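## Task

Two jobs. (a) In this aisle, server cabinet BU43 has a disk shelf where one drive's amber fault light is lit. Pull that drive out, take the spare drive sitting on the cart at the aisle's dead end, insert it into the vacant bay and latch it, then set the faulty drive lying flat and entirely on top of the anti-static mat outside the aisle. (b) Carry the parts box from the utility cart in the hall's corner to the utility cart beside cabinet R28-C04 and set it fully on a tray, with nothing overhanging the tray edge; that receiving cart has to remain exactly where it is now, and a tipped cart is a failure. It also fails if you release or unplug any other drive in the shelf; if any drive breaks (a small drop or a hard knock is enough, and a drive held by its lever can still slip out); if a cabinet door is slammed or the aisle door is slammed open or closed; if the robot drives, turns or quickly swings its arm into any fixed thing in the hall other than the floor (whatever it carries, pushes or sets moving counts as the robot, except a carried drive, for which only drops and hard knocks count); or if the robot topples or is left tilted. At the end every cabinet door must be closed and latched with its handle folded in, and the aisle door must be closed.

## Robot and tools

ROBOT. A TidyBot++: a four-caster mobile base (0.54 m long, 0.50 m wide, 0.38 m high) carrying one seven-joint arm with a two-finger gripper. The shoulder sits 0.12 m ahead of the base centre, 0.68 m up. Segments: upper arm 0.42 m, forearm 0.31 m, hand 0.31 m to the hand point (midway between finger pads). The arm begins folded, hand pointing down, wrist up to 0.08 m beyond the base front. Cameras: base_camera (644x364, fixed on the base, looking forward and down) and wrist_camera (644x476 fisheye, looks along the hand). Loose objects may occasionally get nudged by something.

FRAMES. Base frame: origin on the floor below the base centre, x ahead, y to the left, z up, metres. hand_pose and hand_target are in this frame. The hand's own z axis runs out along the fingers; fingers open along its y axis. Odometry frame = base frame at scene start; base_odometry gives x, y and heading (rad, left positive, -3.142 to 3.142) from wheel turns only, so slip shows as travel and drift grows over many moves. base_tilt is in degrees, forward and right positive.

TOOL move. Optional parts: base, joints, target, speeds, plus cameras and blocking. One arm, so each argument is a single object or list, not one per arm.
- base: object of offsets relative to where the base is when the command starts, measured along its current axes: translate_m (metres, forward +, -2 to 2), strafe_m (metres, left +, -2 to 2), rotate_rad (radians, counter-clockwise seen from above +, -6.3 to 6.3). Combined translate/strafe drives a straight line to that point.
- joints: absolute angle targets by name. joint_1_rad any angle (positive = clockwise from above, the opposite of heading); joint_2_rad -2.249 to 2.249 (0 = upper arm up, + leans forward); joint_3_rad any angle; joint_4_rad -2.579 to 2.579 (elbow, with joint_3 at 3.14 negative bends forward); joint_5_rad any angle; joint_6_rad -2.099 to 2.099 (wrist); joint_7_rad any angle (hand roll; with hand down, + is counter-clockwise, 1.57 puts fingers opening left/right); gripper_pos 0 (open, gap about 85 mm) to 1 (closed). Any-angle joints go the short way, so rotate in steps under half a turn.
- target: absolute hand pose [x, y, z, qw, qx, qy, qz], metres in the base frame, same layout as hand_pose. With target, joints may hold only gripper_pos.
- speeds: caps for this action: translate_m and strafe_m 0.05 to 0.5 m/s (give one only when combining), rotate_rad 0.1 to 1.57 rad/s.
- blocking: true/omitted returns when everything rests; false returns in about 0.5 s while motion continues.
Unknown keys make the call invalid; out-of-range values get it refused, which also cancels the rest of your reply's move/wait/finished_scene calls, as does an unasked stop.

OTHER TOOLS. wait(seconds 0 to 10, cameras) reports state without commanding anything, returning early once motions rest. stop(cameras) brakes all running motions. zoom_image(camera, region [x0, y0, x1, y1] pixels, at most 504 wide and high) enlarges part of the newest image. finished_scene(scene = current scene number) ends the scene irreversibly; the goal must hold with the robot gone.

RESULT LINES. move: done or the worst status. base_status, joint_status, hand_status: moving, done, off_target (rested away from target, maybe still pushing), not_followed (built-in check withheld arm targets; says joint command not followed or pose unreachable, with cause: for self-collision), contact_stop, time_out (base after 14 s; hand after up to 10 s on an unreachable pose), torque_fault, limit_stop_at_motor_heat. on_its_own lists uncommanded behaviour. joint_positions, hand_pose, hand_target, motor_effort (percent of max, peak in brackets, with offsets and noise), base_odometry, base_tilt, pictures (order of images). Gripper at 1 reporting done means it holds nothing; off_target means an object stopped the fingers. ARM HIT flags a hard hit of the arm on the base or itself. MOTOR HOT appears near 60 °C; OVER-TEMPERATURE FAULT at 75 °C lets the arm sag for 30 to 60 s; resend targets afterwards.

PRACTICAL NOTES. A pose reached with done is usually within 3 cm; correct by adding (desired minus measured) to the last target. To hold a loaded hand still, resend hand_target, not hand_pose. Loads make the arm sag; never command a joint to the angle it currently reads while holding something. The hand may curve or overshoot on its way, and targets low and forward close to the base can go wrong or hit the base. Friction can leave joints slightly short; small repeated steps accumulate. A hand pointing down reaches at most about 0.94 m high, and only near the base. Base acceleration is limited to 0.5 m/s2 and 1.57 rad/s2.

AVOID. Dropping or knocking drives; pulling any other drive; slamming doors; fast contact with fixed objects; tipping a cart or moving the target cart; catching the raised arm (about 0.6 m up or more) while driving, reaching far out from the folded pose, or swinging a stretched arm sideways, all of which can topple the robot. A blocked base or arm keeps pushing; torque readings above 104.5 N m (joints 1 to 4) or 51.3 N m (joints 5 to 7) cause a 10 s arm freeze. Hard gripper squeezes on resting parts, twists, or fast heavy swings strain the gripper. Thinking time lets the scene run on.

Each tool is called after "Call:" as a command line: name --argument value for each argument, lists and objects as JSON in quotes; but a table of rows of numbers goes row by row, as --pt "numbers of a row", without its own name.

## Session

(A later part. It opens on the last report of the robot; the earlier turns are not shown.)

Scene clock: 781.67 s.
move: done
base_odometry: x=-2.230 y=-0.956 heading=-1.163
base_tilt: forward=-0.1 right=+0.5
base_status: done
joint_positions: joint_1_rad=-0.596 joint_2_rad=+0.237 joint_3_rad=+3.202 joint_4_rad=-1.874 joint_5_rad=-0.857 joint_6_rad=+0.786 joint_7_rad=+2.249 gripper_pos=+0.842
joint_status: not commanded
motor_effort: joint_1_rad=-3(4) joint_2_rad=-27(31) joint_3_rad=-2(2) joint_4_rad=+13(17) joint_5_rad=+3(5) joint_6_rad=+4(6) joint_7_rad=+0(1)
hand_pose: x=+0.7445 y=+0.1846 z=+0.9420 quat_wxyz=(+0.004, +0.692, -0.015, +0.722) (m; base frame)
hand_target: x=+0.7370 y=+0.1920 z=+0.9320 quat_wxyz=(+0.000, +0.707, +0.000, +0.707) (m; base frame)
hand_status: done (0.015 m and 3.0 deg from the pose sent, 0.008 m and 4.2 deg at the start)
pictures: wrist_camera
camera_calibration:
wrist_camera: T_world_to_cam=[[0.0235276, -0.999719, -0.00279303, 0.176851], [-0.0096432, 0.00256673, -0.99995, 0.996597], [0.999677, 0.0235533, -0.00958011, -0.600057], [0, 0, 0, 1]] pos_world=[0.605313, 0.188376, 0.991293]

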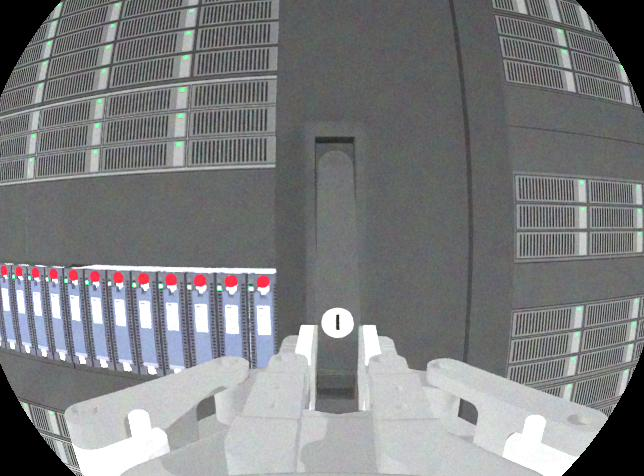

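Call:
move --base '{"translate_m": -0.025}' --speeds '{"translate_m": 0.05}' --target '[0.737, 0.192, 0.955, 0, 0.7071, 0, 0.7071]' --cameras '["wrist_camera"]'

Call:
zoom_image --camera "wrist_camera" --region '[220, 40, 460, 420]'

Scene clock: 789.30 s.
move: off_target
base_odometry: x=-2.240 y=-0.933 heading=-1.163
base_tilt: forward=+0.0 right=+0.5
base_status: done
joint_positions: joint_1_rad=-0.559 joint_2_rad=+0.266 joint_3_rad=+3.194 joint_4_rad=-1.799 joint_5_rad=-0.886 joint_6_rad=+0.720 joint_7_rad=+2.338 gripper_pos=+0.845
joint_status: not commanded
motor_effort: joint_1_rad=-6(7) joint_2_rad=-42(45) joint_3_rad=-2(4) joint_4_rad=+10(14) joint_5_rad=+2(4) joint_6_rad=+8(10) joint_7_rad=+1(1)
hand_pose: x=+0.7667 y=+0.1844 z=+0.9443 quat_wxyz=(+0.020, +0.701, +0.000, +0.713) (m; base frame)
hand_target: x=+0.7370 y=+0.1920 z=+0.9550 quat_wxyz=(+0.000, +0.707, +0.000, +0.707) (m; base frame)
hand_status: off_target (0.033 m and 2.5 deg from the pose sent, 0.017 m and 3.0 deg at the start)
pictures: wrist_camera
camera_calibration:
wrist_camera: T_world_to_cam=[[0.0217589, -0.998968, 0.0398715, 0.137036], [-0.0345276, -0.040608, -0.998578, 1.02473], [0.999167, 0.0203513, -0.0353755, -0.596839], [0, 0, 0, 1]] pos_world=[0.628742, 0.190653, 0.996701]

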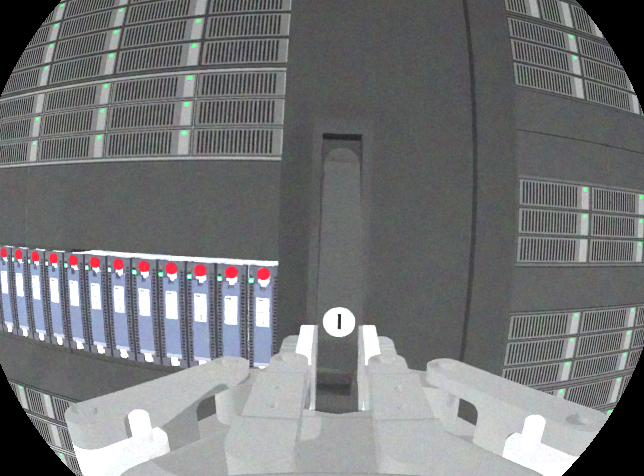

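Scaled by 1.326.

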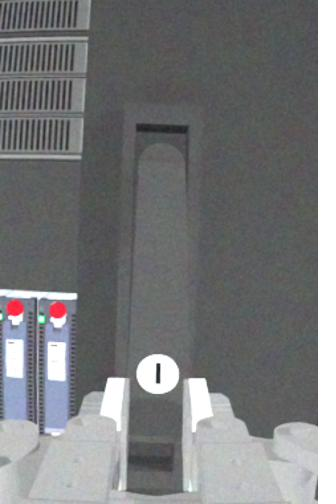

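Call:
move --base '{"translate_m": -0.03}' --speeds '{"translate_m": 0.05}' --cameras '["wrist_camera"]'

Call:
zoom_image --camera "wrist_camera" --region '[220, 40, 540, 420]'

Scene clock: 807.93 s.
move: time_out
base_odometry: x=-2.251 y=-0.908 heading=-1.165
base_tilt: forward=+0.0 right=+0.5
base_status: translate_m time_out (by the wheels' count: -0.028 of -0.030)
joint_positions: joint_1_rad=-0.540 joint_2_rad=+0.308 joint_3_rad=+3.193 joint_4_rad=-1.744 joint_5_rad=-0.886 joint_6_rad=+0.713 joint_7_rad=+2.340 gripper_pos=+0.854
joint_status: not commanded
motor_effort: joint_1_rad=-6(11) joint_2_rad=-49(55) joint_3_rad=-3(6) joint_4_rad=+2(10) joint_5_rad=-2(4) joint_6_rad=+10(11) joint_7_rad=+0(1)
hand_pose: x=+0.7862 y=+0.1839 z=+0.9450 quat_wxyz=(+0.023, +0.698, -0.005, +0.715) (m; base frame)
hand_target: x=+0.7370 y=+0.1920 z=+0.9550 quat_wxyz=(+0.000, +0.707, +0.000, +0.707) (m; base frame)
hand_status: not commanded
pictures: wrist_camera
camera_calibration:
wrist_camera: T_world_to_cam=[[0.00933686, -0.999258, 0.0373717, 0.14834], [-0.0282521, -0.037622, -0.998893, 1.02091], [0.999557, 0.00827069, -0.0285824, -0.620783], [0, 0, 0, 1]] pos_world=[0.647966, 0.191773, 0.996494]

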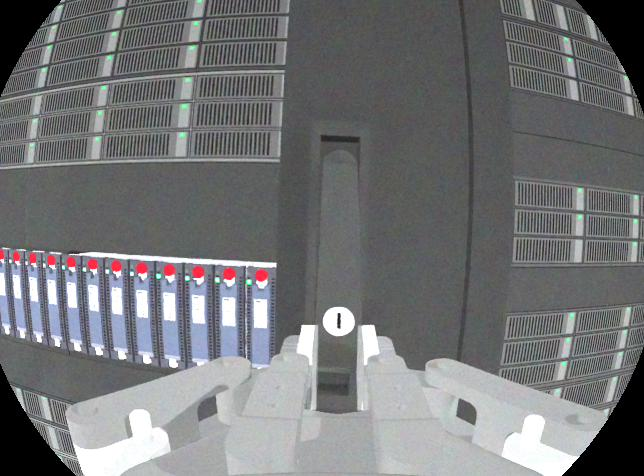

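Scaled by 1.326.

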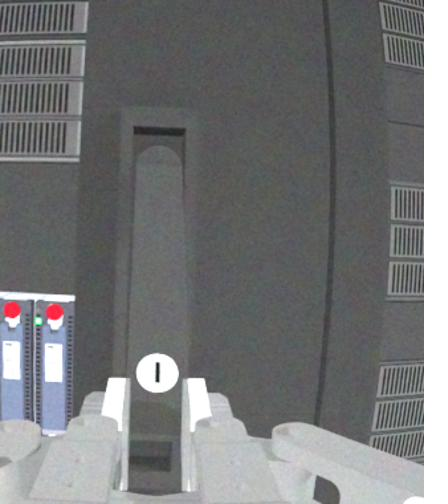

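Call:
move --base '{"translate_m": 0.045}' --speeds '{"translate_m": 0.05}' --cameras '["wrist_camera"]'

Call:
zoom_image --camera "wrist_camera" --region '[280, 110, 420, 260]'

Scene clock: 830.20 s.
move: done
base_odometry: x=-2.233 y=-0.949 heading=-1.165
base_tilt: forward=-0.1 right=+0.5
base_status: done
joint_positions: joint_1_rad=-0.560 joint_2_rad=+0.227 joint_3_rad=+3.182 joint_4_rad=-1.847 joint_5_rad=-0.893 joint_6_rad=+0.712 joint_7_rad=+2.341 gripper_pos=+0.854
joint_status: not commanded
motor_effort: joint_1_rad=+0(7) joint_2_rad=-30(50) joint_3_rad=+1(3) joint_4_rad=+24(25) joint_5_rad=+7(7) joint_6_rad=+6(10) joint_7_rad=+0(0)
hand_pose: x=+0.7501 y=+0.1833 z=+0.9400 quat_wxyz=(+0.014, +0.708, +0.005, +0.706) (m; base frame)
hand_target: x=+0.7370 y=+0.1920 z=+0.9550 quat_wxyz=(+0.000, +0.707, +0.000, +0.707) (m; base frame)
hand_status: not commanded
pictures: wrist_camera
camera_calibration:
wrist_camera: T_world_to_cam=[[0.0368134, -0.998626, 0.0372854, 0.127616], [-0.0529043, -0.0392059, -0.99783, 1.03265], [0.997921, 0.034761, -0.0542749, -0.564322], [0, 0, 0, 1]] pos_world=[0.613082, 0.187543, 0.995022]

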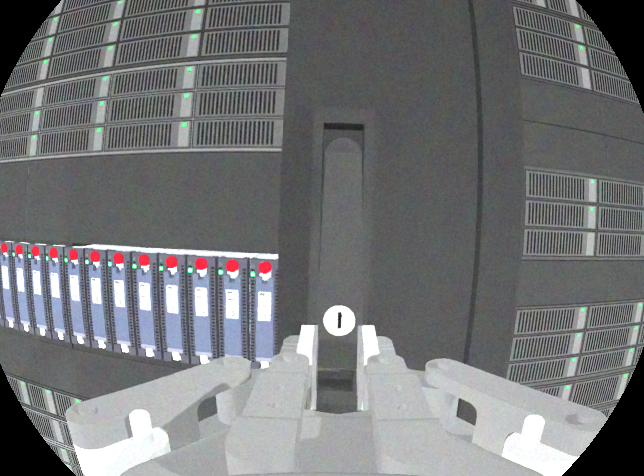

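Scaled by 3.360.

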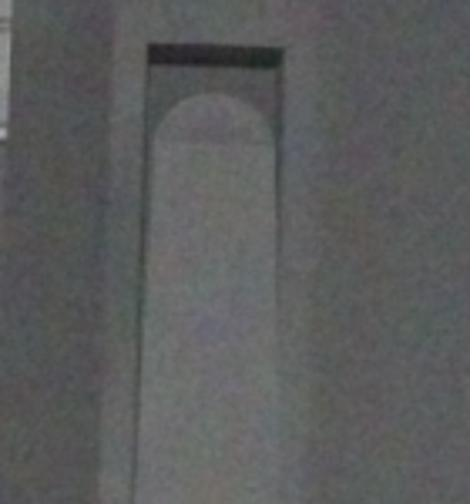

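Call:
move --base '{"strafe_m": -0.03}' --speeds '{"strafe_m": 0.05}' --cameras '["wrist_camera"]'

Call:
zoom_image --camera "wrist_camera" --region '[220, 40, 460, 420]'

Scene clock: 841.70 s.
move: done
base_odometry: x=-2.260 y=-0.961 heading=-1.164
base_tilt: forward=-0.1 right=+0.5
base_status: done
joint_positions: joint_1_rad=-0.582 joint_2_rad=+0.228 joint_3_rad=+3.163 joint_4_rad=-1.838 joint_5_rad=-0.893 joint_6_rad=+0.710 joint_7_rad=+2.342 gripper_pos=+0.854
joint_status: not commanded
motor_effort: joint_1_rad=+2(5) joint_2_rad=-32(35) joint_3_rad=+3(5) joint_4_rad=+16(23) joint_5_rad=+3(6) joint_6_rad=+7(10) joint_7_rad=+0(0)
hand_pose: x=+0.7438 y=+0.2088 z=+0.9434 quat_wxyz=(-0.003, +0.706, +0.017, +0.708) (m; base frame)
hand_target: x=+0.7370 y=+0.1920 z=+0.9550 quat_wxyz=(+0.000, +0.707, +0.000, +0.707) (m; base frame)
hand_status: not commanded
pictures: wrist_camera
camera_calibration:
wrist_camera: T_world_to_cam=[[0.0781691, -0.996492, 0.0298892, 0.128955], [-0.047731, -0.0336874, -0.998292, 1.03223], [0.995797, 0.076609, -0.0501969, -0.569684], [0, 0, 0, 1]] pos_world=[0.606479, 0.206919, 0.99802]

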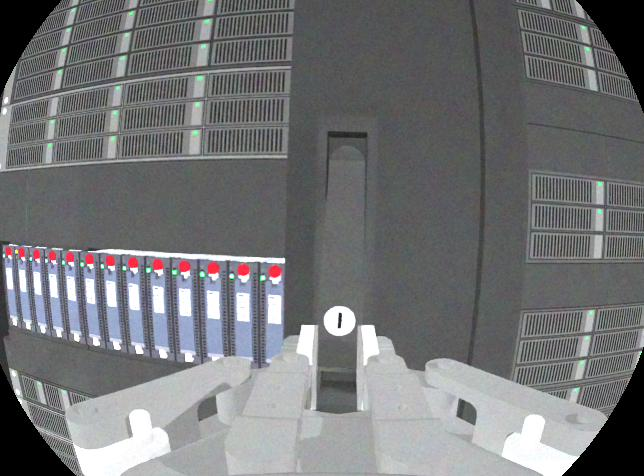

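Scaled by 1.326.

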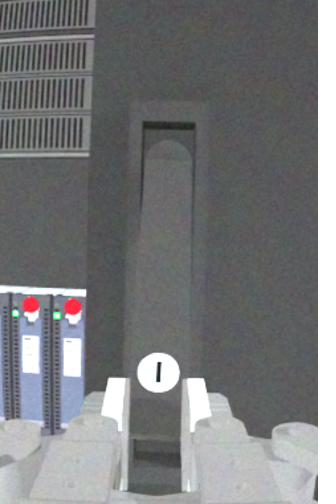

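Call:
move --base '{"strafe_m": -0.05}' --speeds '{"strafe_m": 0.05}' --cameras '["wrist_camera"]'

Call:
zoom_image --camera "wrist_camera" --region '[220, 40, 460, 420]'

Scene clock: 856.17 s.
move: done
base_odometry: x=-2.307 y=-0.981 heading=-1.164
base_tilt: forward=+0.0 right=+0.5
base_status: done
joint_positions: joint_1_rad=-0.569 joint_2_rad=+0.198 joint_3_rad=+3.160 joint_4_rad=-1.842 joint_5_rad=-0.910 joint_6_rad=+0.700 joint_7_rad=+2.342 gripper_pos=+0.999
joint_status: not commanded
on_its_own: gripper_pos moved +0.145 to your old target +1.000
motor_effort: joint_1_rad=-1(8) joint_2_rad=-27(41) joint_3_rad=+0(8) joint_4_rad=+20(21) joint_5_rad=+5(6) joint_6_rad=+5(13) joint_7_rad=+0(1)
hand_pose: x=+0.7388 y=+0.1976 z=+0.9552 quat_wxyz=(-0.009, +0.704, +0.004, +0.710) (m; base frame)
hand_target: x=+0.7370 y=+0.1920 z=+0.9550 quat_wxyz=(+0.000, +0.707, +0.000, +0.707) (m; base frame)
hand_status: not commanded
pictures: wrist_camera
camera_calibration:
wrist_camera: T_world_to_cam=[[0.0676145, -0.997705, 0.00365012, 0.150933], [-0.0423176, -0.00652302, -0.999083, 1.03471], [0.996814, 0.067398, -0.0426615, -0.569331], [0, 0, 0, 1]] pos_world=[0.601099, 0.195707, 1.00892]

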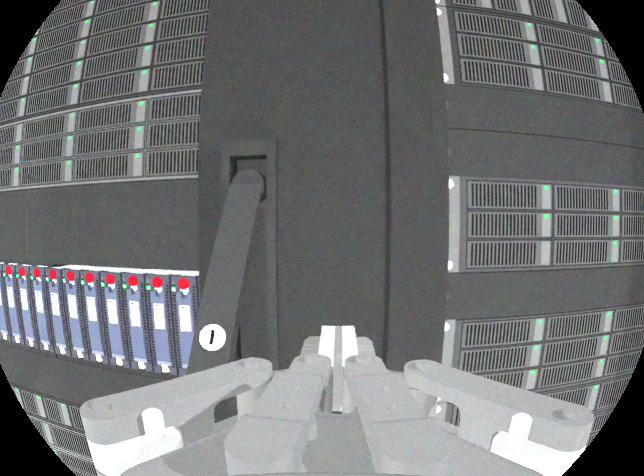

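Scaled by 1.326.

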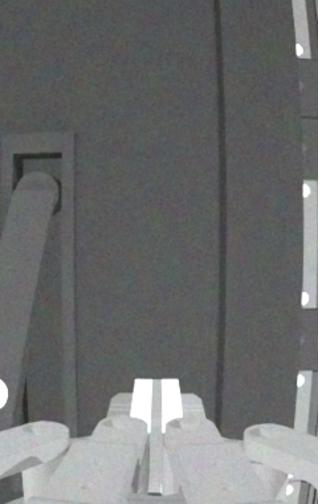

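Call:
move --base '{"translate_m": 0.035}' --speeds '{"translate_m": 0.1}' --cameras '[]'

Call:
move --base '{"strafe_m": 0.07}' --speeds '{"strafe_m": 0.05}' --cameras '["wrist_camera"]'

Scene clock: 880.63 s.
move: done
base_odometry: x=-2.293 y=-1.013 heading=-1.165
base_tilt: forward=-0.1 right=+0.5
base_status: done
joint_positions: joint_1_rad=-0.569 joint_2_rad=+0.198 joint_3_rad=+3.160 joint_4_rad=-1.842 joint_5_rad=-0.910 joint_6_rad=+0.700 joint_7_rad=+2.342 gripper_pos=+0.999
joint_status: not commanded
motor_effort: joint_1_rad=+0(1) joint_2_rad=-27(29) joint_3_rad=+1(2) joint_4_rad=+20(22) joint_5_rad=+5(5) joint_6_rad=+5(6) joint_7_rad=+0(0)
hand_pose: x=+0.7387 y=+0.1976 z=+0.9552 quat_wxyz=(-0.009, +0.704, +0.004, +0.710) (m; base frame)
hand_target: x=+0.7370 y=+0.1920 z=+0.9550 quat_wxyz=(+0.000, +0.707, +0.000, +0.707) (m; base frame)
hand_status: not commanded
pictures: none
No camera images: "cameras" was empty.

Scene clock: 882.50 s.
move: done
base_odometry: x=-2.228 y=-0.986 heading=-1.165
base_tilt: forward=-0.1 right=+0.5
base_status: done
joint_positions: joint_1_rad=-0.547 joint_2_rad=+0.198 joint_3_rad=+3.177 joint_4_rad=-1.842 joint_5_rad=-0.911 joint_6_rad=+0.700 joint_7_rad=+2.342 gripper_pos=+0.999
joint_status: not commanded
motor_effort: joint_1_rad=-6(8) joint_2_rad=-26(28) joint_3_rad=-4(7) joint_4_rad=+21(23) joint_5_rad=+7(8) joint_6_rad=+2(6) joint_7_rad=+0(1)
hand_pose: x=+0.7457 y=+0.1738 z=+0.9557 quat_wxyz=(+0.006, +0.703, -0.009, +0.711) (m; base frame)
hand_target: x=+0.7370 y=+0.1920 z=+0.9550 quat_wxyz=(+0.000, +0.707, +0.000, +0.707) (m; base frame)
hand_status: not commanded
pictures: wrist_camera
camera_calibration:
wrist_camera: T_world_to_cam=[[0.0280657, -0.999586, 0.00631381, 0.15403], [-0.040961, -0.00746102, -0.999133, 1.03458], [0.998766, 0.0277827, -0.0411535, -0.57077], [0, 0, 0, 1]] pos_world=[0.60812, 0.177543, 1.00922]

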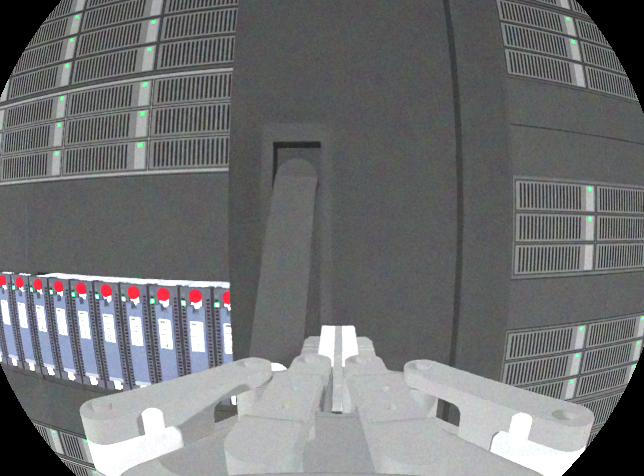

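Call:
move --base '{"strafe_m": 0.04}' --speeds '{"strafe_m": 0.05}' --cameras '["wrist_camera"]'

Scene clock: 888.57 s.
move: done
base_odometry: x=-2.192 y=-0.970 heading=-1.165
base_tilt: forward=-0.1 right=+0.5
base_status: done
joint_positions: joint_1_rad=-0.515 joint_2_rad=+0.197 joint_3_rad=+3.203 joint_4_rad=-1.849 joint_5_rad=-0.918 joint_6_rad=+0.700 joint_7_rad=+2.342 gripper_pos=+0.999
joint_status: not commanded
motor_effort: joint_1_rad=-12(14) joint_2_rad=-26(27) joint_3_rad=-9(12) joint_4_rad=+24(26) joint_5_rad=+10(12) joint_6_rad=+0(3) joint_7_rad=+0(0)
hand_pose: x=+0.7531 y=+0.1377 z=+0.9520 quat_wxyz=(+0.028, +0.705, -0.030, +0.708) (m; base frame)
hand_target: x=+0.7370 y=+0.1920 z=+0.9550 quat_wxyz=(+0.000, +0.707, +0.000, +0.707) (m; base frame)
hand_status: not commanded
pictures: wrist_camera
camera_calibration:
wrist_camera: T_world_to_cam=[[-0.0321812, -0.999453, 0.00767376, 0.16173], [-0.0475745, -0.00613728, -0.998849, 1.0355], [0.998349, -0.0325092, -0.047351, -0.562691], [0, 0, 0, 1]] pos_world=[0.616231, 0.149704, 1.00643]

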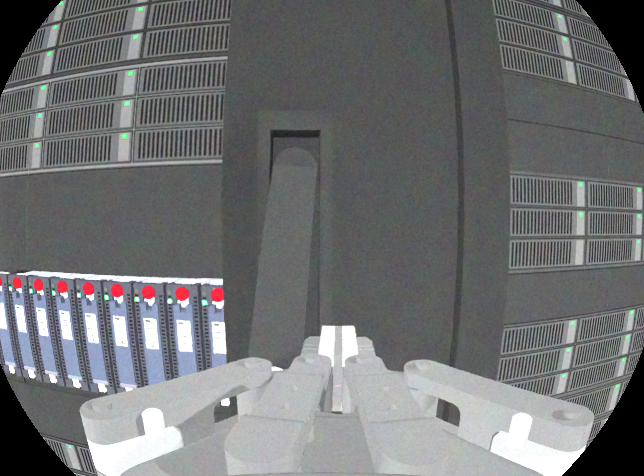

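Call:
move --base '{"translate_m": -0.09, "strafe_m": -0.03}' --speeds '{"translate_m": 0.1}' --joints '{"gripper_pos": 0.3}' --cameras '["wrist_camera"]'

Scene clock: 906.20 s.
move: done
base_odometry: x=-2.255 y=-0.899 heading=-1.165
base_tilt: forward=+0.0 right=+0.5
base_status: done
joint_positions: joint_1_rad=-0.573 joint_2_rad=+0.196 joint_3_rad=+3.168 joint_4_rad=-1.847 joint_5_rad=-0.918 joint_6_rad=+0.700 joint_7_rad=+2.342 gripper_pos=+0.300
joint_status: all done
motor_effort: joint_1_rad=-1(12) joint_2_rad=-27(29) joint_3_rad=+1(9) joint_4_rad=+19(23) joint_5_rad=+5(9) joint_6_rad=+5(6) joint_7_rad=+0(1)
hand_pose: x=+0.7385 y=+0.1937 z=+0.9523 quat_wxyz=(-0.007, +0.706, +0.000, +0.708) (m; base frame)
hand_target: x=+0.7370 y=+0.1920 z=+0.9550 quat_wxyz=(+0.000, +0.707, +0.000, +0.707) (m; base frame)
hand_status: not commanded
pictures: wrist_camera
camera_calibration:
wrist_camera: T_world_to_cam=[[0.0599188, -0.998203, 0.000669288, 0.155681], [-0.0484384, -0.0035773, -0.99882, 1.03555], [0.997027, 0.0598157, -0.0485657, -0.562023], [0, 0, 0, 1]] pos_world=[0.601184, 0.192723, 1.00693]

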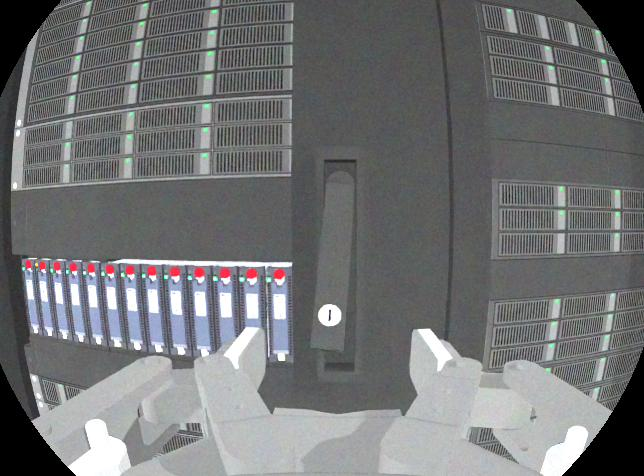

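Call:
move --base '{"translate_m": 0.09}' --speeds '{"translate_m": 0.1}' --cameras '["wrist_camera"]'

Call:
zoom_image --camera "wrist_camera" --region '[220, 100, 460, 420]'

Scene clock: 925.63 s.
move: done
base_odometry: x=-2.219 y=-0.982 heading=-1.165
base_tilt: forward=-0.1 right=+0.5
base_status: done
joint_positions: joint_1_rad=-0.573 joint_2_rad=+0.197 joint_3_rad=+3.168 joint_4_rad=-1.847 joint_5_rad=-0.918 joint_6_rad=+0.700 joint_7_rad=+2.342 gripper_pos=+0.300
joint_status: not commanded
motor_effort: joint_1_rad=+0(1) joint_2_rad=-27(30) joint_3_rad=+1(3) joint_4_rad=+20(21) joint_5_rad=+5(5) joint_6_rad=+5(5) joint_7_rad=+0(0)
hand_pose: x=+0.7385 y=+0.1938 z=+0.9523 quat_wxyz=(-0.007, +0.706, +0.000, +0.708) (m; base frame)
hand_target: x=+0.7370 y=+0.1920 z=+0.9550 quat_wxyz=(+0.000, +0.707, +0.000, +0.707) (m; base frame)
hand_status: not commanded
pictures: wrist_camera
camera_calibration:
wrist_camera: T_world_to_cam=[[0.0600183, -0.998197, 0.000665143, 0.155724], [-0.0484381, -0.00357798, -0.99882, 1.03545], [0.997021, 0.0599153, -0.0485655, -0.562049], [0, 0, 0, 1]] pos_world=[0.601184, 0.192823, 1.00683]

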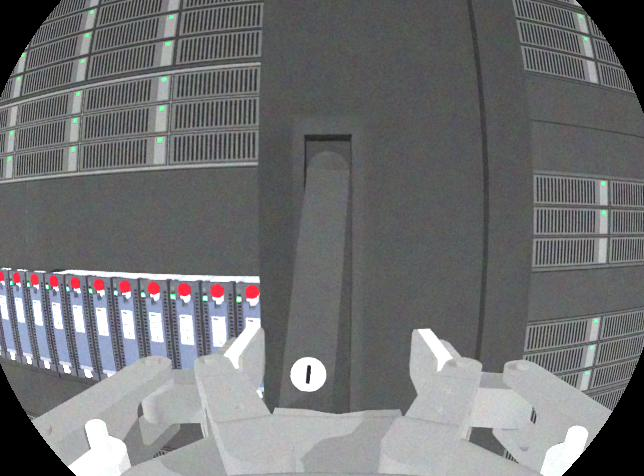

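Scaled by 1.575.

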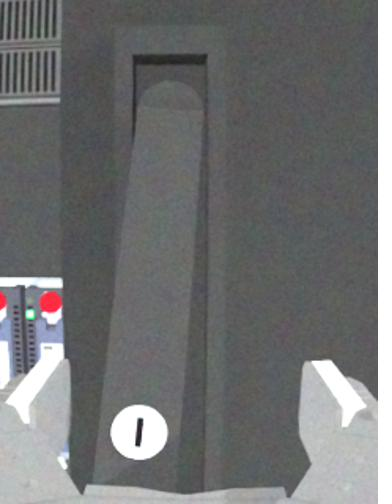

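Call:
move --base '{"strafe_m": -0.06}' --speeds '{"strafe_m": 0.05}' --cameras '["wrist_camera"]'

Call:
zoom_image --camera "wrist_camera" --region '[220, 100, 460, 420]'

Scene clock: 935.23 s.
move: done
base_odometry: x=-2.274 y=-1.006 heading=-1.165
base_tilt: forward=-0.1 right=+0.5
base_status: done
joint_positions: joint_1_rad=-0.580 joint_2_rad=+0.197 joint_3_rad=+3.153 joint_4_rad=-1.845 joint_5_rad=-0.918 joint_6_rad=+0.700 joint_7_rad=+2.342 gripper_pos=+0.300
joint_status: not commanded
motor_effort: joint_1_rad=-1(7) joint_2_rad=-27(30) joint_3_rad=+1(7) joint_4_rad=+20(20) joint_5_rad=+5(5) joint_6_rad=+5(9) joint_7_rad=+0(1)
hand_pose: x=+0.7346 y=+0.2068 z=+0.9529 quat_wxyz=(-0.016, +0.706, +0.006, +0.708) (m; base frame)
hand_target: x=+0.7370 y=+0.1920 z=+0.9550 quat_wxyz=(+0.000, +0.707, +0.000, +0.707) (m; base frame)
hand_status: not commanded
pictures: wrist_camera
camera_calibration:
wrist_camera: T_world_to_cam=[[0.0819898, -0.996629, -0.0029504, 0.15592], [-0.0483525, -0.0010209, -0.99883, 1.03535], [0.99546, 0.0820365, -0.0482732, -0.562652], [0, 0, 0, 1]] pos_world=[0.597375, 0.202609, 1.00743]

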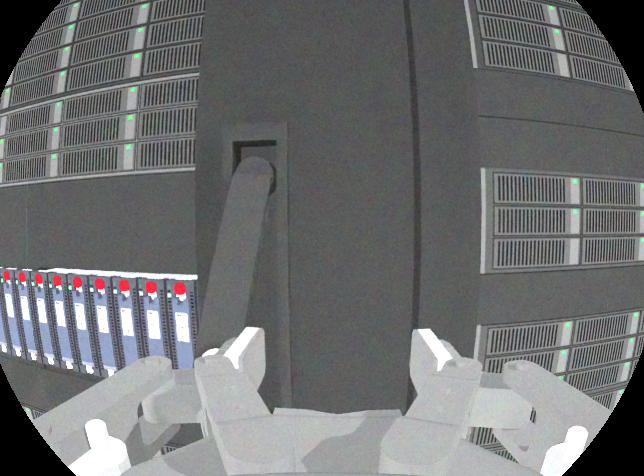

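Scaled by 1.575.

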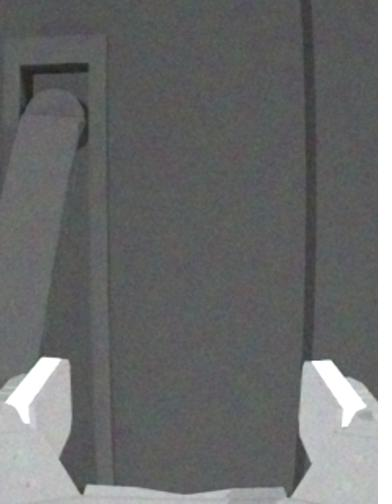

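Call:
move --base '{"translate_m": -0.06, "strafe_m": -0.05}' --speeds '{"translate_m": 0.1}' --joints '{"gripper_pos": 1.0}' --cameras '["wrist_camera"]'

Scene clock: 976.33 s.
move: done
base_odometry: x=-2.344 y=-0.970 heading=-1.165
base_tilt: forward=-0.1 right=+0.6
base_status: done
joint_positions: joint_1_rad=-0.580 joint_2_rad=+0.197 joint_3_rad=+3.153 joint_4_rad=-1.845 joint_5_rad=-0.918 joint_6_rad=+0.700 joint_7_rad=+2.342 gripper_pos=+0.999
joint_status: all done
motor_effort: joint_1_rad=+0(2) joint_2_rad=-27(30) joint_3_rad=+1(2) joint_4_rad=+20(20) joint_5_rad=+5(5) joint_6_rad=+5(6) joint_7_rad=+0(1)
hand_pose: x=+0.7347 y=+0.2068 z=+0.9528 quat_wxyz=(-0.016, +0.706, +0.006, +0.708) (m; base frame)
hand_target: x=+0.7370 y=+0.1920 z=+0.9550 quat_wxyz=(+0.000, +0.707, +0.000, +0.707) (m; base frame)
hand_status: not commanded
pictures: wrist_camera
camera_calibration:
wrist_camera: T_world_to_cam=[[0.0819968, -0.996629, -0.00276759, 0.155722], [-0.048536, -0.00121958, -0.998821, 1.03539], [0.99545, 0.0820344, -0.0484724, -0.562549], [0, 0, 0, 1]] pos_world=[0.597475, 0.202608, 1.00733]

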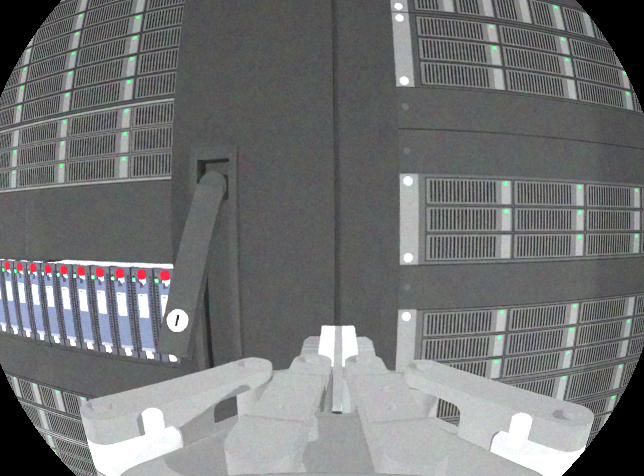

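Call:
zoom_image --camera "wrist_camera" --region '[150, 130, 270, 250]'

Scaled by 4.200.

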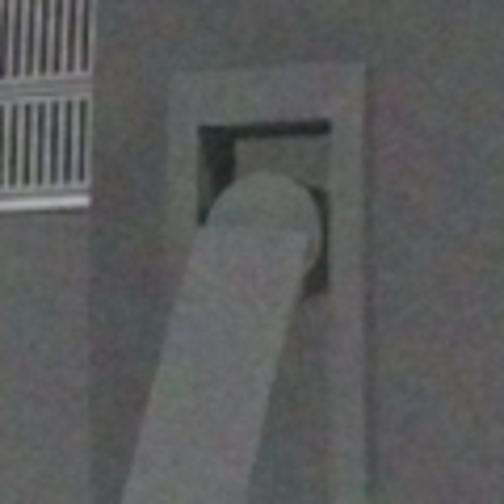

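Call:
move --base '{"translate_m": 0.07}' --speeds '{"translate_m": 0.1}' --cameras '[]'

Call:
move --base '{"strafe_m": 0.15}' --speeds '{"strafe_m": 0.05}' --cameras '["wrist_camera"]'

Scene clock: 990.07 s.
move: done
base_odometry: x=-2.317 y=-1.035 heading=-1.165
base_tilt: forward=-0.1 right=+0.5
base_status: done
joint_positions: joint_1_rad=-0.580 joint_2_rad=+0.197 joint_3_rad=+3.153 joint_4_rad=-1.845 joint_5_rad=-0.918 joint_6_rad=+0.700 joint_7_rad=+2.342 gripper_pos=+0.999
joint_status: not commanded
motor_effort: joint_1_rad=+0(2) joint_2_rad=-27(30) joint_3_rad=+0(3) joint_4_rad=+20(20) joint_5_rad=+5(5) joint_6_rad=+5(5) joint_7_rad=+0(0)
hand_pose: x=+0.7347 y=+0.2066 z=+0.9528 quat_wxyz=(-0.016, +0.706, +0.006, +0.708) (m; base frame)
hand_target: x=+0.7370 y=+0.1920 z=+0.9550 quat_wxyz=(+0.000, +0.707, +0.000, +0.707) (m; base frame)
hand_status: not commanded
pictures: none
No camera images: "cameras" was empty.

Scene clock: 993.53 s.
move: done
base_odometry: x=-2.179 y=-0.976 heading=-1.165
base_tilt: forward=-0.1 right=+0.5
base_status: done
joint_positions: joint_1_rad=-0.520 joint_2_rad=+0.197 joint_3_rad=+3.198 joint_4_rad=-1.851 joint_5_rad=-0.919 joint_6_rad=+0.700 joint_7_rad=+2.342 gripper_pos=+0.999
joint_status: not commanded
motor_effort: joint_1_rad=-11(13) joint_2_rad=-27(28) joint_3_rad=-9(11) joint_4_rad=+24(26) joint_5_rad=+10(11) joint_6_rad=+1(5) joint_7_rad=+0(1)
hand_pose: x=+0.7515 y=+0.1432 z=+0.9509 quat_wxyz=(+0.025, +0.706, -0.027, +0.707) (m; base frame)
hand_target: x=+0.7370 y=+0.1920 z=+0.9550 quat_wxyz=(+0.000, +0.707, +0.000, +0.707) (m; base frame)
hand_status: not commanded
pictures: wrist_camera
camera_calibration:
wrist_camera: T_world_to_cam=[[-0.0231002, -0.999711, 0.00666019, 0.161354], [-0.0498913, -0.00550089, -0.99874, 1.03577], [0.998487, -0.0234033, -0.0497498, -0.560063], [0, 0, 0, 1]] pos_world=[0.614619, 0.153897, 1.00553]

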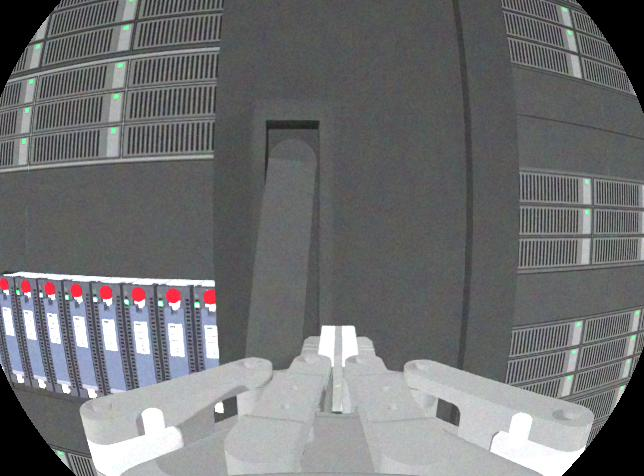

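Call:
move --base '{"strafe_m": 0.08}' --speeds '{"strafe_m": 0.05}' --cameras '["wrist_camera"]'

Scene clock: 1002.53 s.
move: done
base_odometry: x=-2.105 y=-0.945 heading=-1.165
base_tilt: forward=-0.1 right=+0.5
base_status: done
joint_positions: joint_1_rad=-0.487 joint_2_rad=+0.187 joint_3_rad=+3.228 joint_4_rad=-1.864 joint_5_rad=-0.939 joint_6_rad=+0.723 joint_7_rad=+2.342 gripper_pos=+0.999
joint_status: not commanded
motor_effort: joint_1_rad=-17(20) joint_2_rad=-22(27) joint_3_rad=-14(16) joint_4_rad=+26(28) joint_5_rad=+13(15) joint_6_rad=-4(6) joint_7_rad=+0(1)
hand_pose: x=+0.7534 y=+0.0953 z=+0.9534 quat_wxyz=(+0.052, +0.701, -0.061, +0.709) (m; base frame)
hand_target: x=+0.7370 y=+0.1920 z=+0.9550 quat_wxyz=(+0.000, +0.707, +0.000, +0.707) (m; base frame)
hand_status: not commanded
pictures: wrist_camera
camera_calibration:
wrist_camera: T_world_to_cam=[[-0.110483, -0.993876, -0.00212329, 0.187264], [-0.040686, 0.00665736, -0.99915, 1.03041], [0.993045, -0.110302, -0.0411724, -0.558869], [0, 0, 0, 1]] pos_world=[0.617594, 0.117612, 1.00692]

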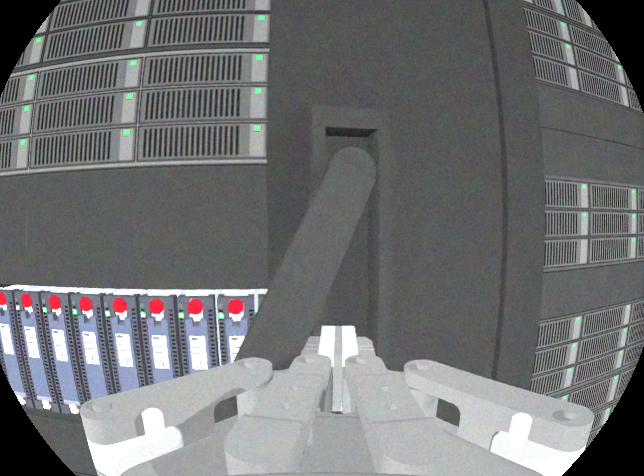

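Call:
move --base '{"strafe_m": 0.06}' --speeds '{"strafe_m": 0.05}' --cameras '["wrist_camera"]'

Scene clock: 1012.57 s.
move: done
base_odometry: x=-2.050 y=-0.921 heading=-1.166
base_tilt: forward=-0.1 right=+0.6
base_status: done
joint_positions: joint_1_rad=-0.478 joint_2_rad=+0.186 joint_3_rad=+3.244 joint_4_rad=-1.869 joint_5_rad=-0.950 joint_6_rad=+0.740 joint_7_rad=+2.342 gripper_pos=+0.999
joint_status: not commanded
motor_effort: joint_1_rad=-16(23) joint_2_rad=-27(28) joint_3_rad=-12(19) joint_4_rad=+27(29) joint_5_rad=+13(16) joint_6_rad=-1(8) joint_7_rad=+0(1)
hand_pose: x=+0.7534 y=+0.0752 z=+0.9535 quat_wxyz=(+0.066, +0.698, -0.077, +0.709) (m; base frame)
hand_target: x=+0.7370 y=+0.1920 z=+0.9550 quat_wxyz=(+0.000, +0.707, +0.000, +0.707) (m; base frame)
hand_status: not commanded
pictures: wrist_camera
camera_calibration:
wrist_camera: T_world_to_cam=[[-0.151084, -0.988504, -0.00585816, 0.200996], [-0.0356762, 0.0113749, -0.999299, 1.02671], [0.987877, -0.150769, -0.0369846, -0.558103], [0, 0, 0, 1]] pos_world=[0.618334, 0.102862, 1.00652]

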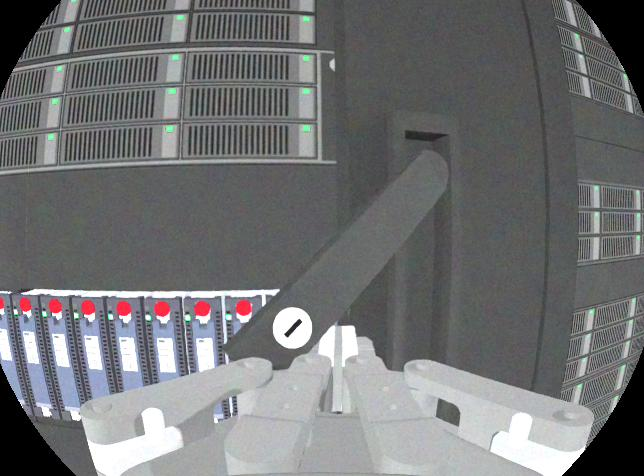

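Call:
move --target '[0.737, 0.175, 0.995, 0, 0.7071, 0, 0.7071]' --base '{"strafe_m": 0.03}' --speeds '{"strafe_m": 0.05}' --cameras '["wrist_camera"]'

Scene clock: 1019.20 s.
move: off_target
base_odometry: x=-2.022 y=-0.909 heading=-1.166
base_tilt: forward=-0.1 right=+0.5
base_status: done
joint_positions: joint_1_rad=-0.411 joint_2_rad=+0.162 joint_3_rad=+3.203 joint_4_rad=-1.843 joint_5_rad=-1.031 joint_6_rad=+0.702 joint_7_rad=+2.484 gripper_pos=+0.999
joint_status: not commanded
motor_effort: joint_1_rad=-15(19) joint_2_rad=-26(28) joint_3_rad=-12(16) joint_4_rad=+30(31) joint_5_rad=+14(15) joint_6_rad=-2(4) joint_7_rad=+0(1)
hand_pose: x=+0.7525 y=+0.0524 z=+0.9604 quat_wxyz=(+0.093, +0.708, -0.074, +0.696) (m; base frame)
hand_target: x=+0.7370 y=+0.1750 z=+0.9950 quat_wxyz=(+0.000, +0.707, +0.000, +0.707) (m; base frame)
hand_status: off_target (0.128 m and 13.7 deg from the pose sent, 0.109 m and 11.6 deg at the start)
pictures: wrist_camera
camera_calibration:
wrist_camera: T_world_to_cam=[[-0.184456, -0.982046, 0.039519, 0.159587], [-0.0739286, -0.0262315, -0.996918, 1.06226], [0.980056, -0.18681, -0.0677627, -0.523009], [0, 0, 0, 1]] pos_world=[0.620546, 0.0868831, 1.01724]

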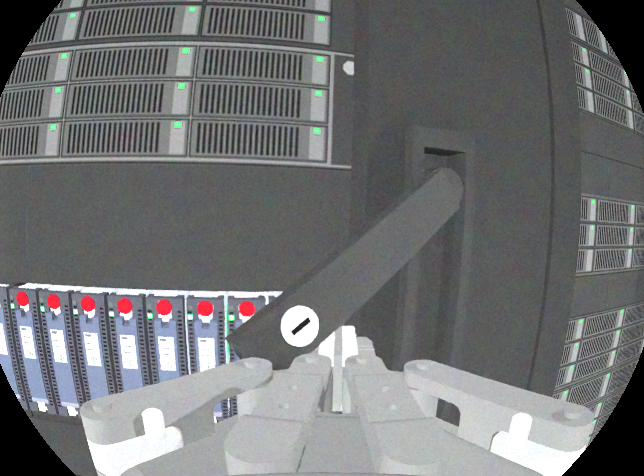

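Call:
move --target '[0.737, 0.165, 1.06, 0, 0.7071, 0, 0.7071]' --cameras '["wrist_camera"]'

Scene clock: 1026.47 s.
move: off_target
base_odometry: x=-2.022 y=-0.909 heading=-1.166
base_tilt: forward=-0.1 right=+0.5
base_status: not commanded
joint_positions: joint_1_rad=-0.328 joint_2_rad=+0.143 joint_3_rad=+3.095 joint_4_rad=-1.748 joint_5_rad=-1.324 joint_6_rad=+0.640 joint_7_rad=+2.831 gripper_pos=+0.999
joint_status: not commanded
motor_effort: joint_1_rad=-13(17) joint_2_rad=-29(29) joint_3_rad=-10(13) joint_4_rad=+43(43) joint_5_rad=+17(17) joint_6_rad=-6(6) joint_7_rad=+0(0)
hand_pose: x=+0.7522 y=+0.0545 z=+0.9628 quat_wxyz=(+0.105, +0.745, -0.066, +0.656) (m; base frame)
hand_target: x=+0.7370 y=+0.1650 z=+1.0600 quat_wxyz=(+0.000, +0.707, +0.000, +0.707) (m; base frame)
hand_status: off_target (0.148 m and 16.0 deg from the pose sent, 0.151 m and 13.7 deg at the start)
pictures: wrist_camera
camera_calibration:
wrist_camera: T_world_to_cam=[[-0.185533, -0.979852, 0.0739447, 0.129058], [-0.183592, -0.0393603, -0.982214, 1.13379], [0.965335, -0.195809, -0.17259, -0.409746], [0, 0, 0, 1]] pos_world=[0.627641, 0.0908522, 1.03336]

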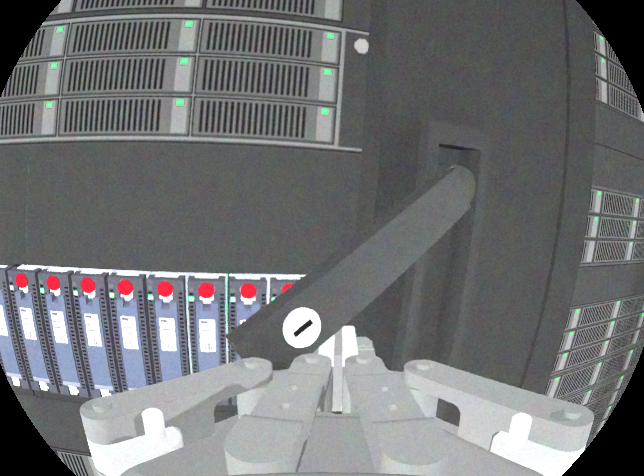

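Call:
move --base '{"translate_m": -0.12}' --speeds '{"translate_m": 0.15}' --cameras '[]'

Call:
move --target '[0.70, 0.10, 0.96, 0, 0.7071, 0, 0.7071]' --cameras '["wrist_camera"]'

Scene clock: 1052.83 s.
move: done
base_odometry: x=-2.070 y=-0.799 heading=-1.166
base_tilt: forward=-0.1 right=+0.5
base_status: done
joint_positions: joint_1_rad=-0.341 joint_2_rad=+0.155 joint_3_rad=+3.055 joint_4_rad=-1.671 joint_5_rad=-1.325 joint_6_rad=+0.582 joint_7_rad=+2.833 gripper_pos=+0.999
joint_status: not commanded
motor_effort: joint_1_rad=-6(12) joint_2_rad=-37(41) joint_3_rad=-5(10) joint_4_rad=+32(42) joint_5_rad=+11(17) joint_6_rad=+0(6) joint_7_rad=+0(0)
hand_pose: x=+0.7625 y=+0.1070 z=+0.9914 quat_wxyz=(+0.054, +0.736, -0.042, +0.673) (m; base frame)
hand_target: x=+0.7370 y=+0.1650 z=+1.0600 quat_wxyz=(+0.000, +0.707, +0.000, +0.707) (m; base frame)
hand_status: not commanded
pictures: none
No camera images: "cameras" was empty.

Scene clock: 1054.77 s.
move: done
base_odometry: x=-2.070 y=-0.799 heading=-1.166
base_tilt: forward=-0.1 right=+0.5
base_status: not commanded
joint_positions: joint_1_rad=-0.240 joint_2_rad=+0.050 joint_3_rad=+3.030 joint_4_rad=-2.001 joint_5_rad=-0.760 joint_6_rad=+0.582 joint_7_rad=+2.213 gripper_pos=+0.999
joint_status: not commanded
motor_effort: joint_1_rad=+0(7) joint_2_rad=-22(37) joint_3_rad=+0(5) joint_4_rad=+20(33) joint_5_rad=+4(11) joint_6_rad=+6(6) joint_7_rad=+1(1)
hand_pose: x=+0.7103 y=+0.0911 z=+0.9464 quat_wxyz=(+0.006, +0.719, -0.021, +0.695) (m; base frame)
hand_target: x=+0.7000 y=+0.1000 z=+0.9600 quat_wxyz=(+0.000, +0.707, +0.000, +0.707) (m; base frame)
hand_status: done (0.019 m and 3.2 deg from the pose sent, 0.070 m and 9.4 deg at the start)
pictures: wrist_camera
camera_calibration:
wrist_camera: T_world_to_cam=[[0.0129394, -0.999845, -0.0119797, 0.100403], [-0.0852325, 0.0108342, -0.996302, 1.05025], [0.996277, 0.0139126, -0.0850791, -0.488804], [0, 0, 0, 1]] pos_world=[0.575201, 0.0958097, 1.00598]

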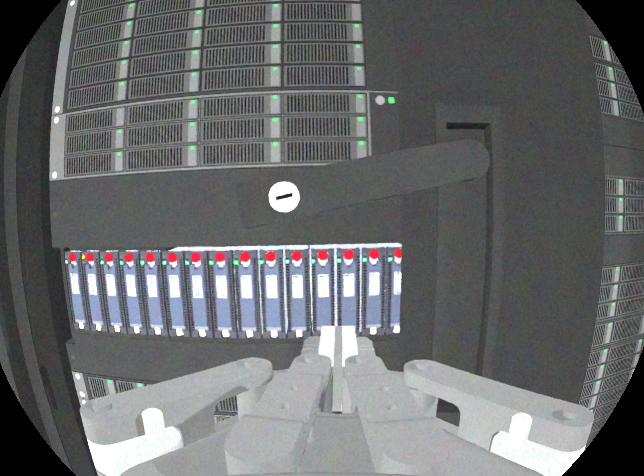

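Call:
zoom_image --camera "wrist_camera" --region '[360, 20, 640, 460]'

Scaled by 1.145.

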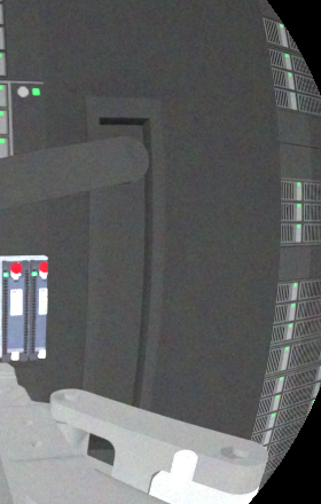

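Call:
move --base '{"translate_m": -0.1, "strafe_m": -0.1}' --speeds '{"translate_m": 0.15}' --cameras '["base_camera", "wrist_camera"]'

Scene clock: 1109.70 s.
move: done
base_odometry: x=-2.201 y=-0.746 heading=-1.166
base_tilt: forward=-0.1 right=+0.5
base_status: done
joint_positions: joint_1_rad=-0.236 joint_2_rad=+0.042 joint_3_rad=+3.030 joint_4_rad=-2.002 joint_5_rad=-0.757 joint_6_rad=+0.582 joint_7_rad=+2.211 gripper_pos=+0.999
joint_status: not commanded
motor_effort: joint_1_rad=+0(1) joint_2_rad=-22(24) joint_3_rad=+0(1) joint_4_rad=+20(21) joint_5_rad=+4(4) joint_6_rad=+6(6) joint_7_rad=+0(0)
hand_pose: x=+0.7083 y=+0.0889 z=+0.9513 quat_wxyz=(+0.006, +0.716, -0.022, +0.698) (m; base frame)
hand_target: x=+0.7000 y=+0.1000 z=+0.9600 quat_wxyz=(+0.000, +0.707, +0.000, +0.707) (m; base frame)
hand_status: not commanded
pictures: base_camera, wrist_camera
camera_calibration:
wrist_camera: T_world_to_cam=[[0.0109686, -0.999858, -0.0128288, 0.100574], [-0.0767246, 0.0119502, -0.996981, 1.04954], [0.996992, 0.0119198, -0.0765825, -0.494792], [0, 0, 0, 1]] pos_world=[0.572726, 0.0939149, 1.00977]

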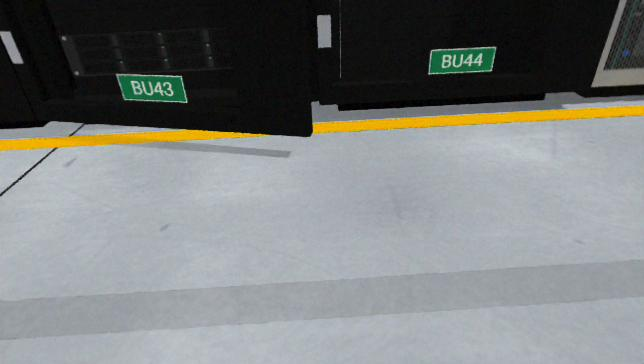

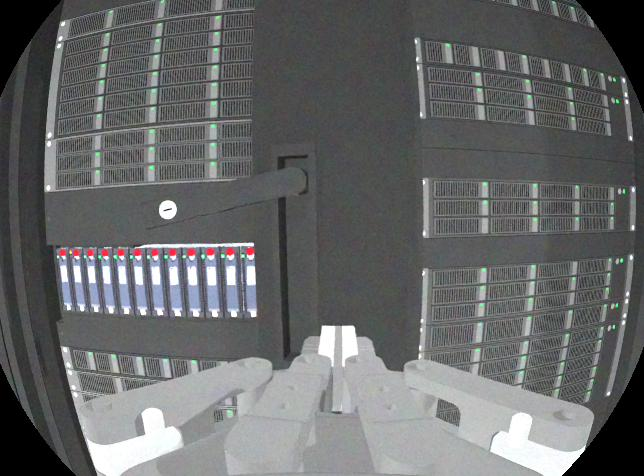

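Call:
move --base '{"strafe_m": -0.14}' --speeds '{"strafe_m": 0.15}' --cameras '["base_camera", "wrist_camera"]'

Scene clock: 1154.60 s.
move: done
base_odometry: x=-2.330 y=-0.801 heading=-1.166
base_tilt: forward=-0.1 right=+0.5
base_status: done
joint_positions: joint_1_rad=-0.230 joint_2_rad=+0.042 joint_3_rad=+3.026 joint_4_rad=-2.002 joint_5_rad=-0.756 joint_6_rad=+0.582 joint_7_rad=+2.211 gripper_pos=+0.999
joint_status: not commanded
motor_effort: joint_1_rad=+0(2) joint_2_rad=-22(23) joint_3_rad=+0(2) joint_4_rad=+20(21) joint_5_rad=+4(4) joint_6_rad=+6(6) joint_7_rad=+0(0)
hand_pose: x=+0.7085 y=+0.0879 z=+0.9514 quat_wxyz=(+0.007, +0.716, -0.022, +0.698) (m; base frame)
hand_target: x=+0.7000 y=+0.1000 z=+0.9600 quat_wxyz=(+0.000, +0.707, +0.000, +0.707) (m; base frame)
hand_status: not commanded
pictures: base_camera, wrist_camera
camera_calibration:
wrist_camera: T_world_to_cam=[[0.0096401, -0.999884, -0.0118295, 0.0995269], [-0.0762993, 0.01106, -0.997024, 1.04954], [0.997038, 0.010514, -0.0761838, -0.495175], [0, 0, 0, 1]] pos_world=[0.572828, 0.0931136, 1.00987]

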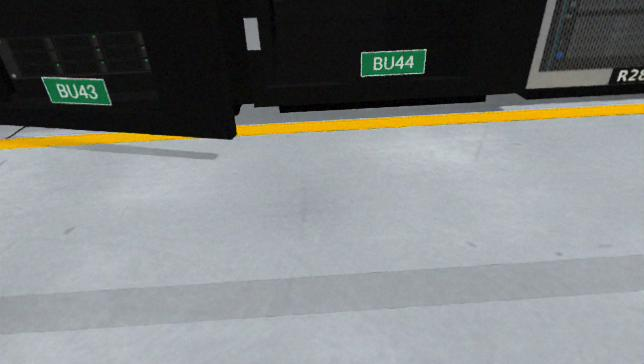

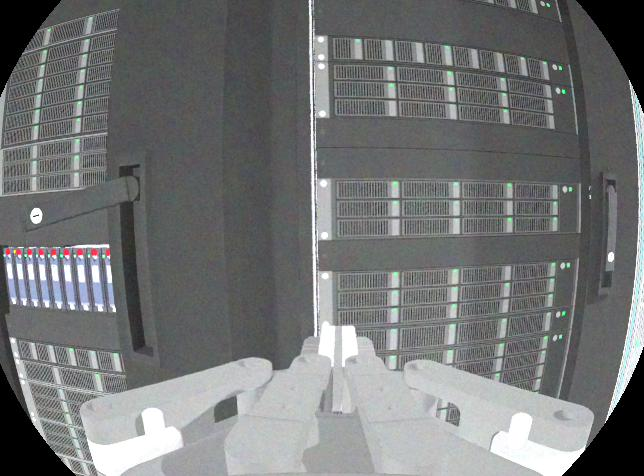

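Call:
move --base '{"translate_m": 0.2}' --speeds '{"translate_m": 0.1}' --cameras '["wrist_camera"]'

Scene clock: 1165.17 s.
move: done
base_odometry: x=-2.251 y=-0.985 heading=-1.166
base_tilt: forward=+0.0 right=+0.6
base_status: done
joint_positions: joint_1_rad=-0.230 joint_2_rad=+0.038 joint_3_rad=+3.026 joint_4_rad=-2.002 joint_5_rad=-0.756 joint_6_rad=+0.582 joint_7_rad=+2.211 gripper_pos=+0.999
joint_status: not commanded
motor_effort: joint_1_rad=+0(1) joint_2_rad=-22(25) joint_3_rad=+0(1) joint_4_rad=+20(21) joint_5_rad=+4(4) joint_6_rad=+6(6) joint_7_rad=+0(1)
hand_pose: x=+0.7075 y=+0.0877 z=+0.9530 quat_wxyz=(+0.006, +0.715, -0.022, +0.699) (m; base frame)
hand_target: x=+0.7000 y=+0.1000 z=+0.9600 quat_wxyz=(+0.000, +0.707, +0.000, +0.707) (m; base frame)
hand_status: not commanded
pictures: wrist_camera
camera_calibration:
wrist_camera: T_world_to_cam=[[0.00973709, -0.999877, -0.0123092, 0.0997822], [-0.0737061, 0.0115587, -0.997213, 1.04942], [0.997232, 0.0106172, -0.0735844, -0.496833], [0, 0, 0, 1]] pos_world=[0.571835, 0.092915, 1.01117]

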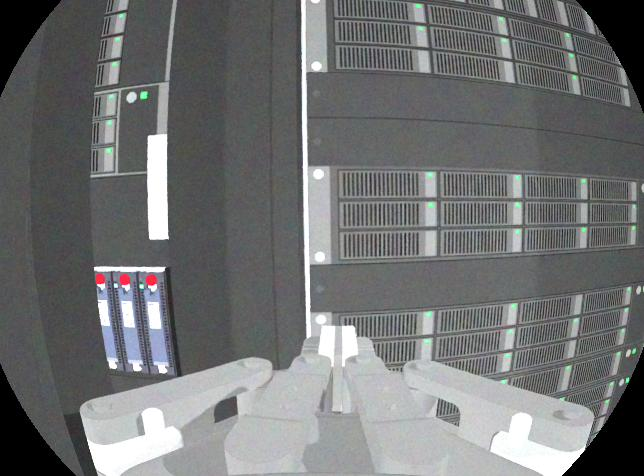

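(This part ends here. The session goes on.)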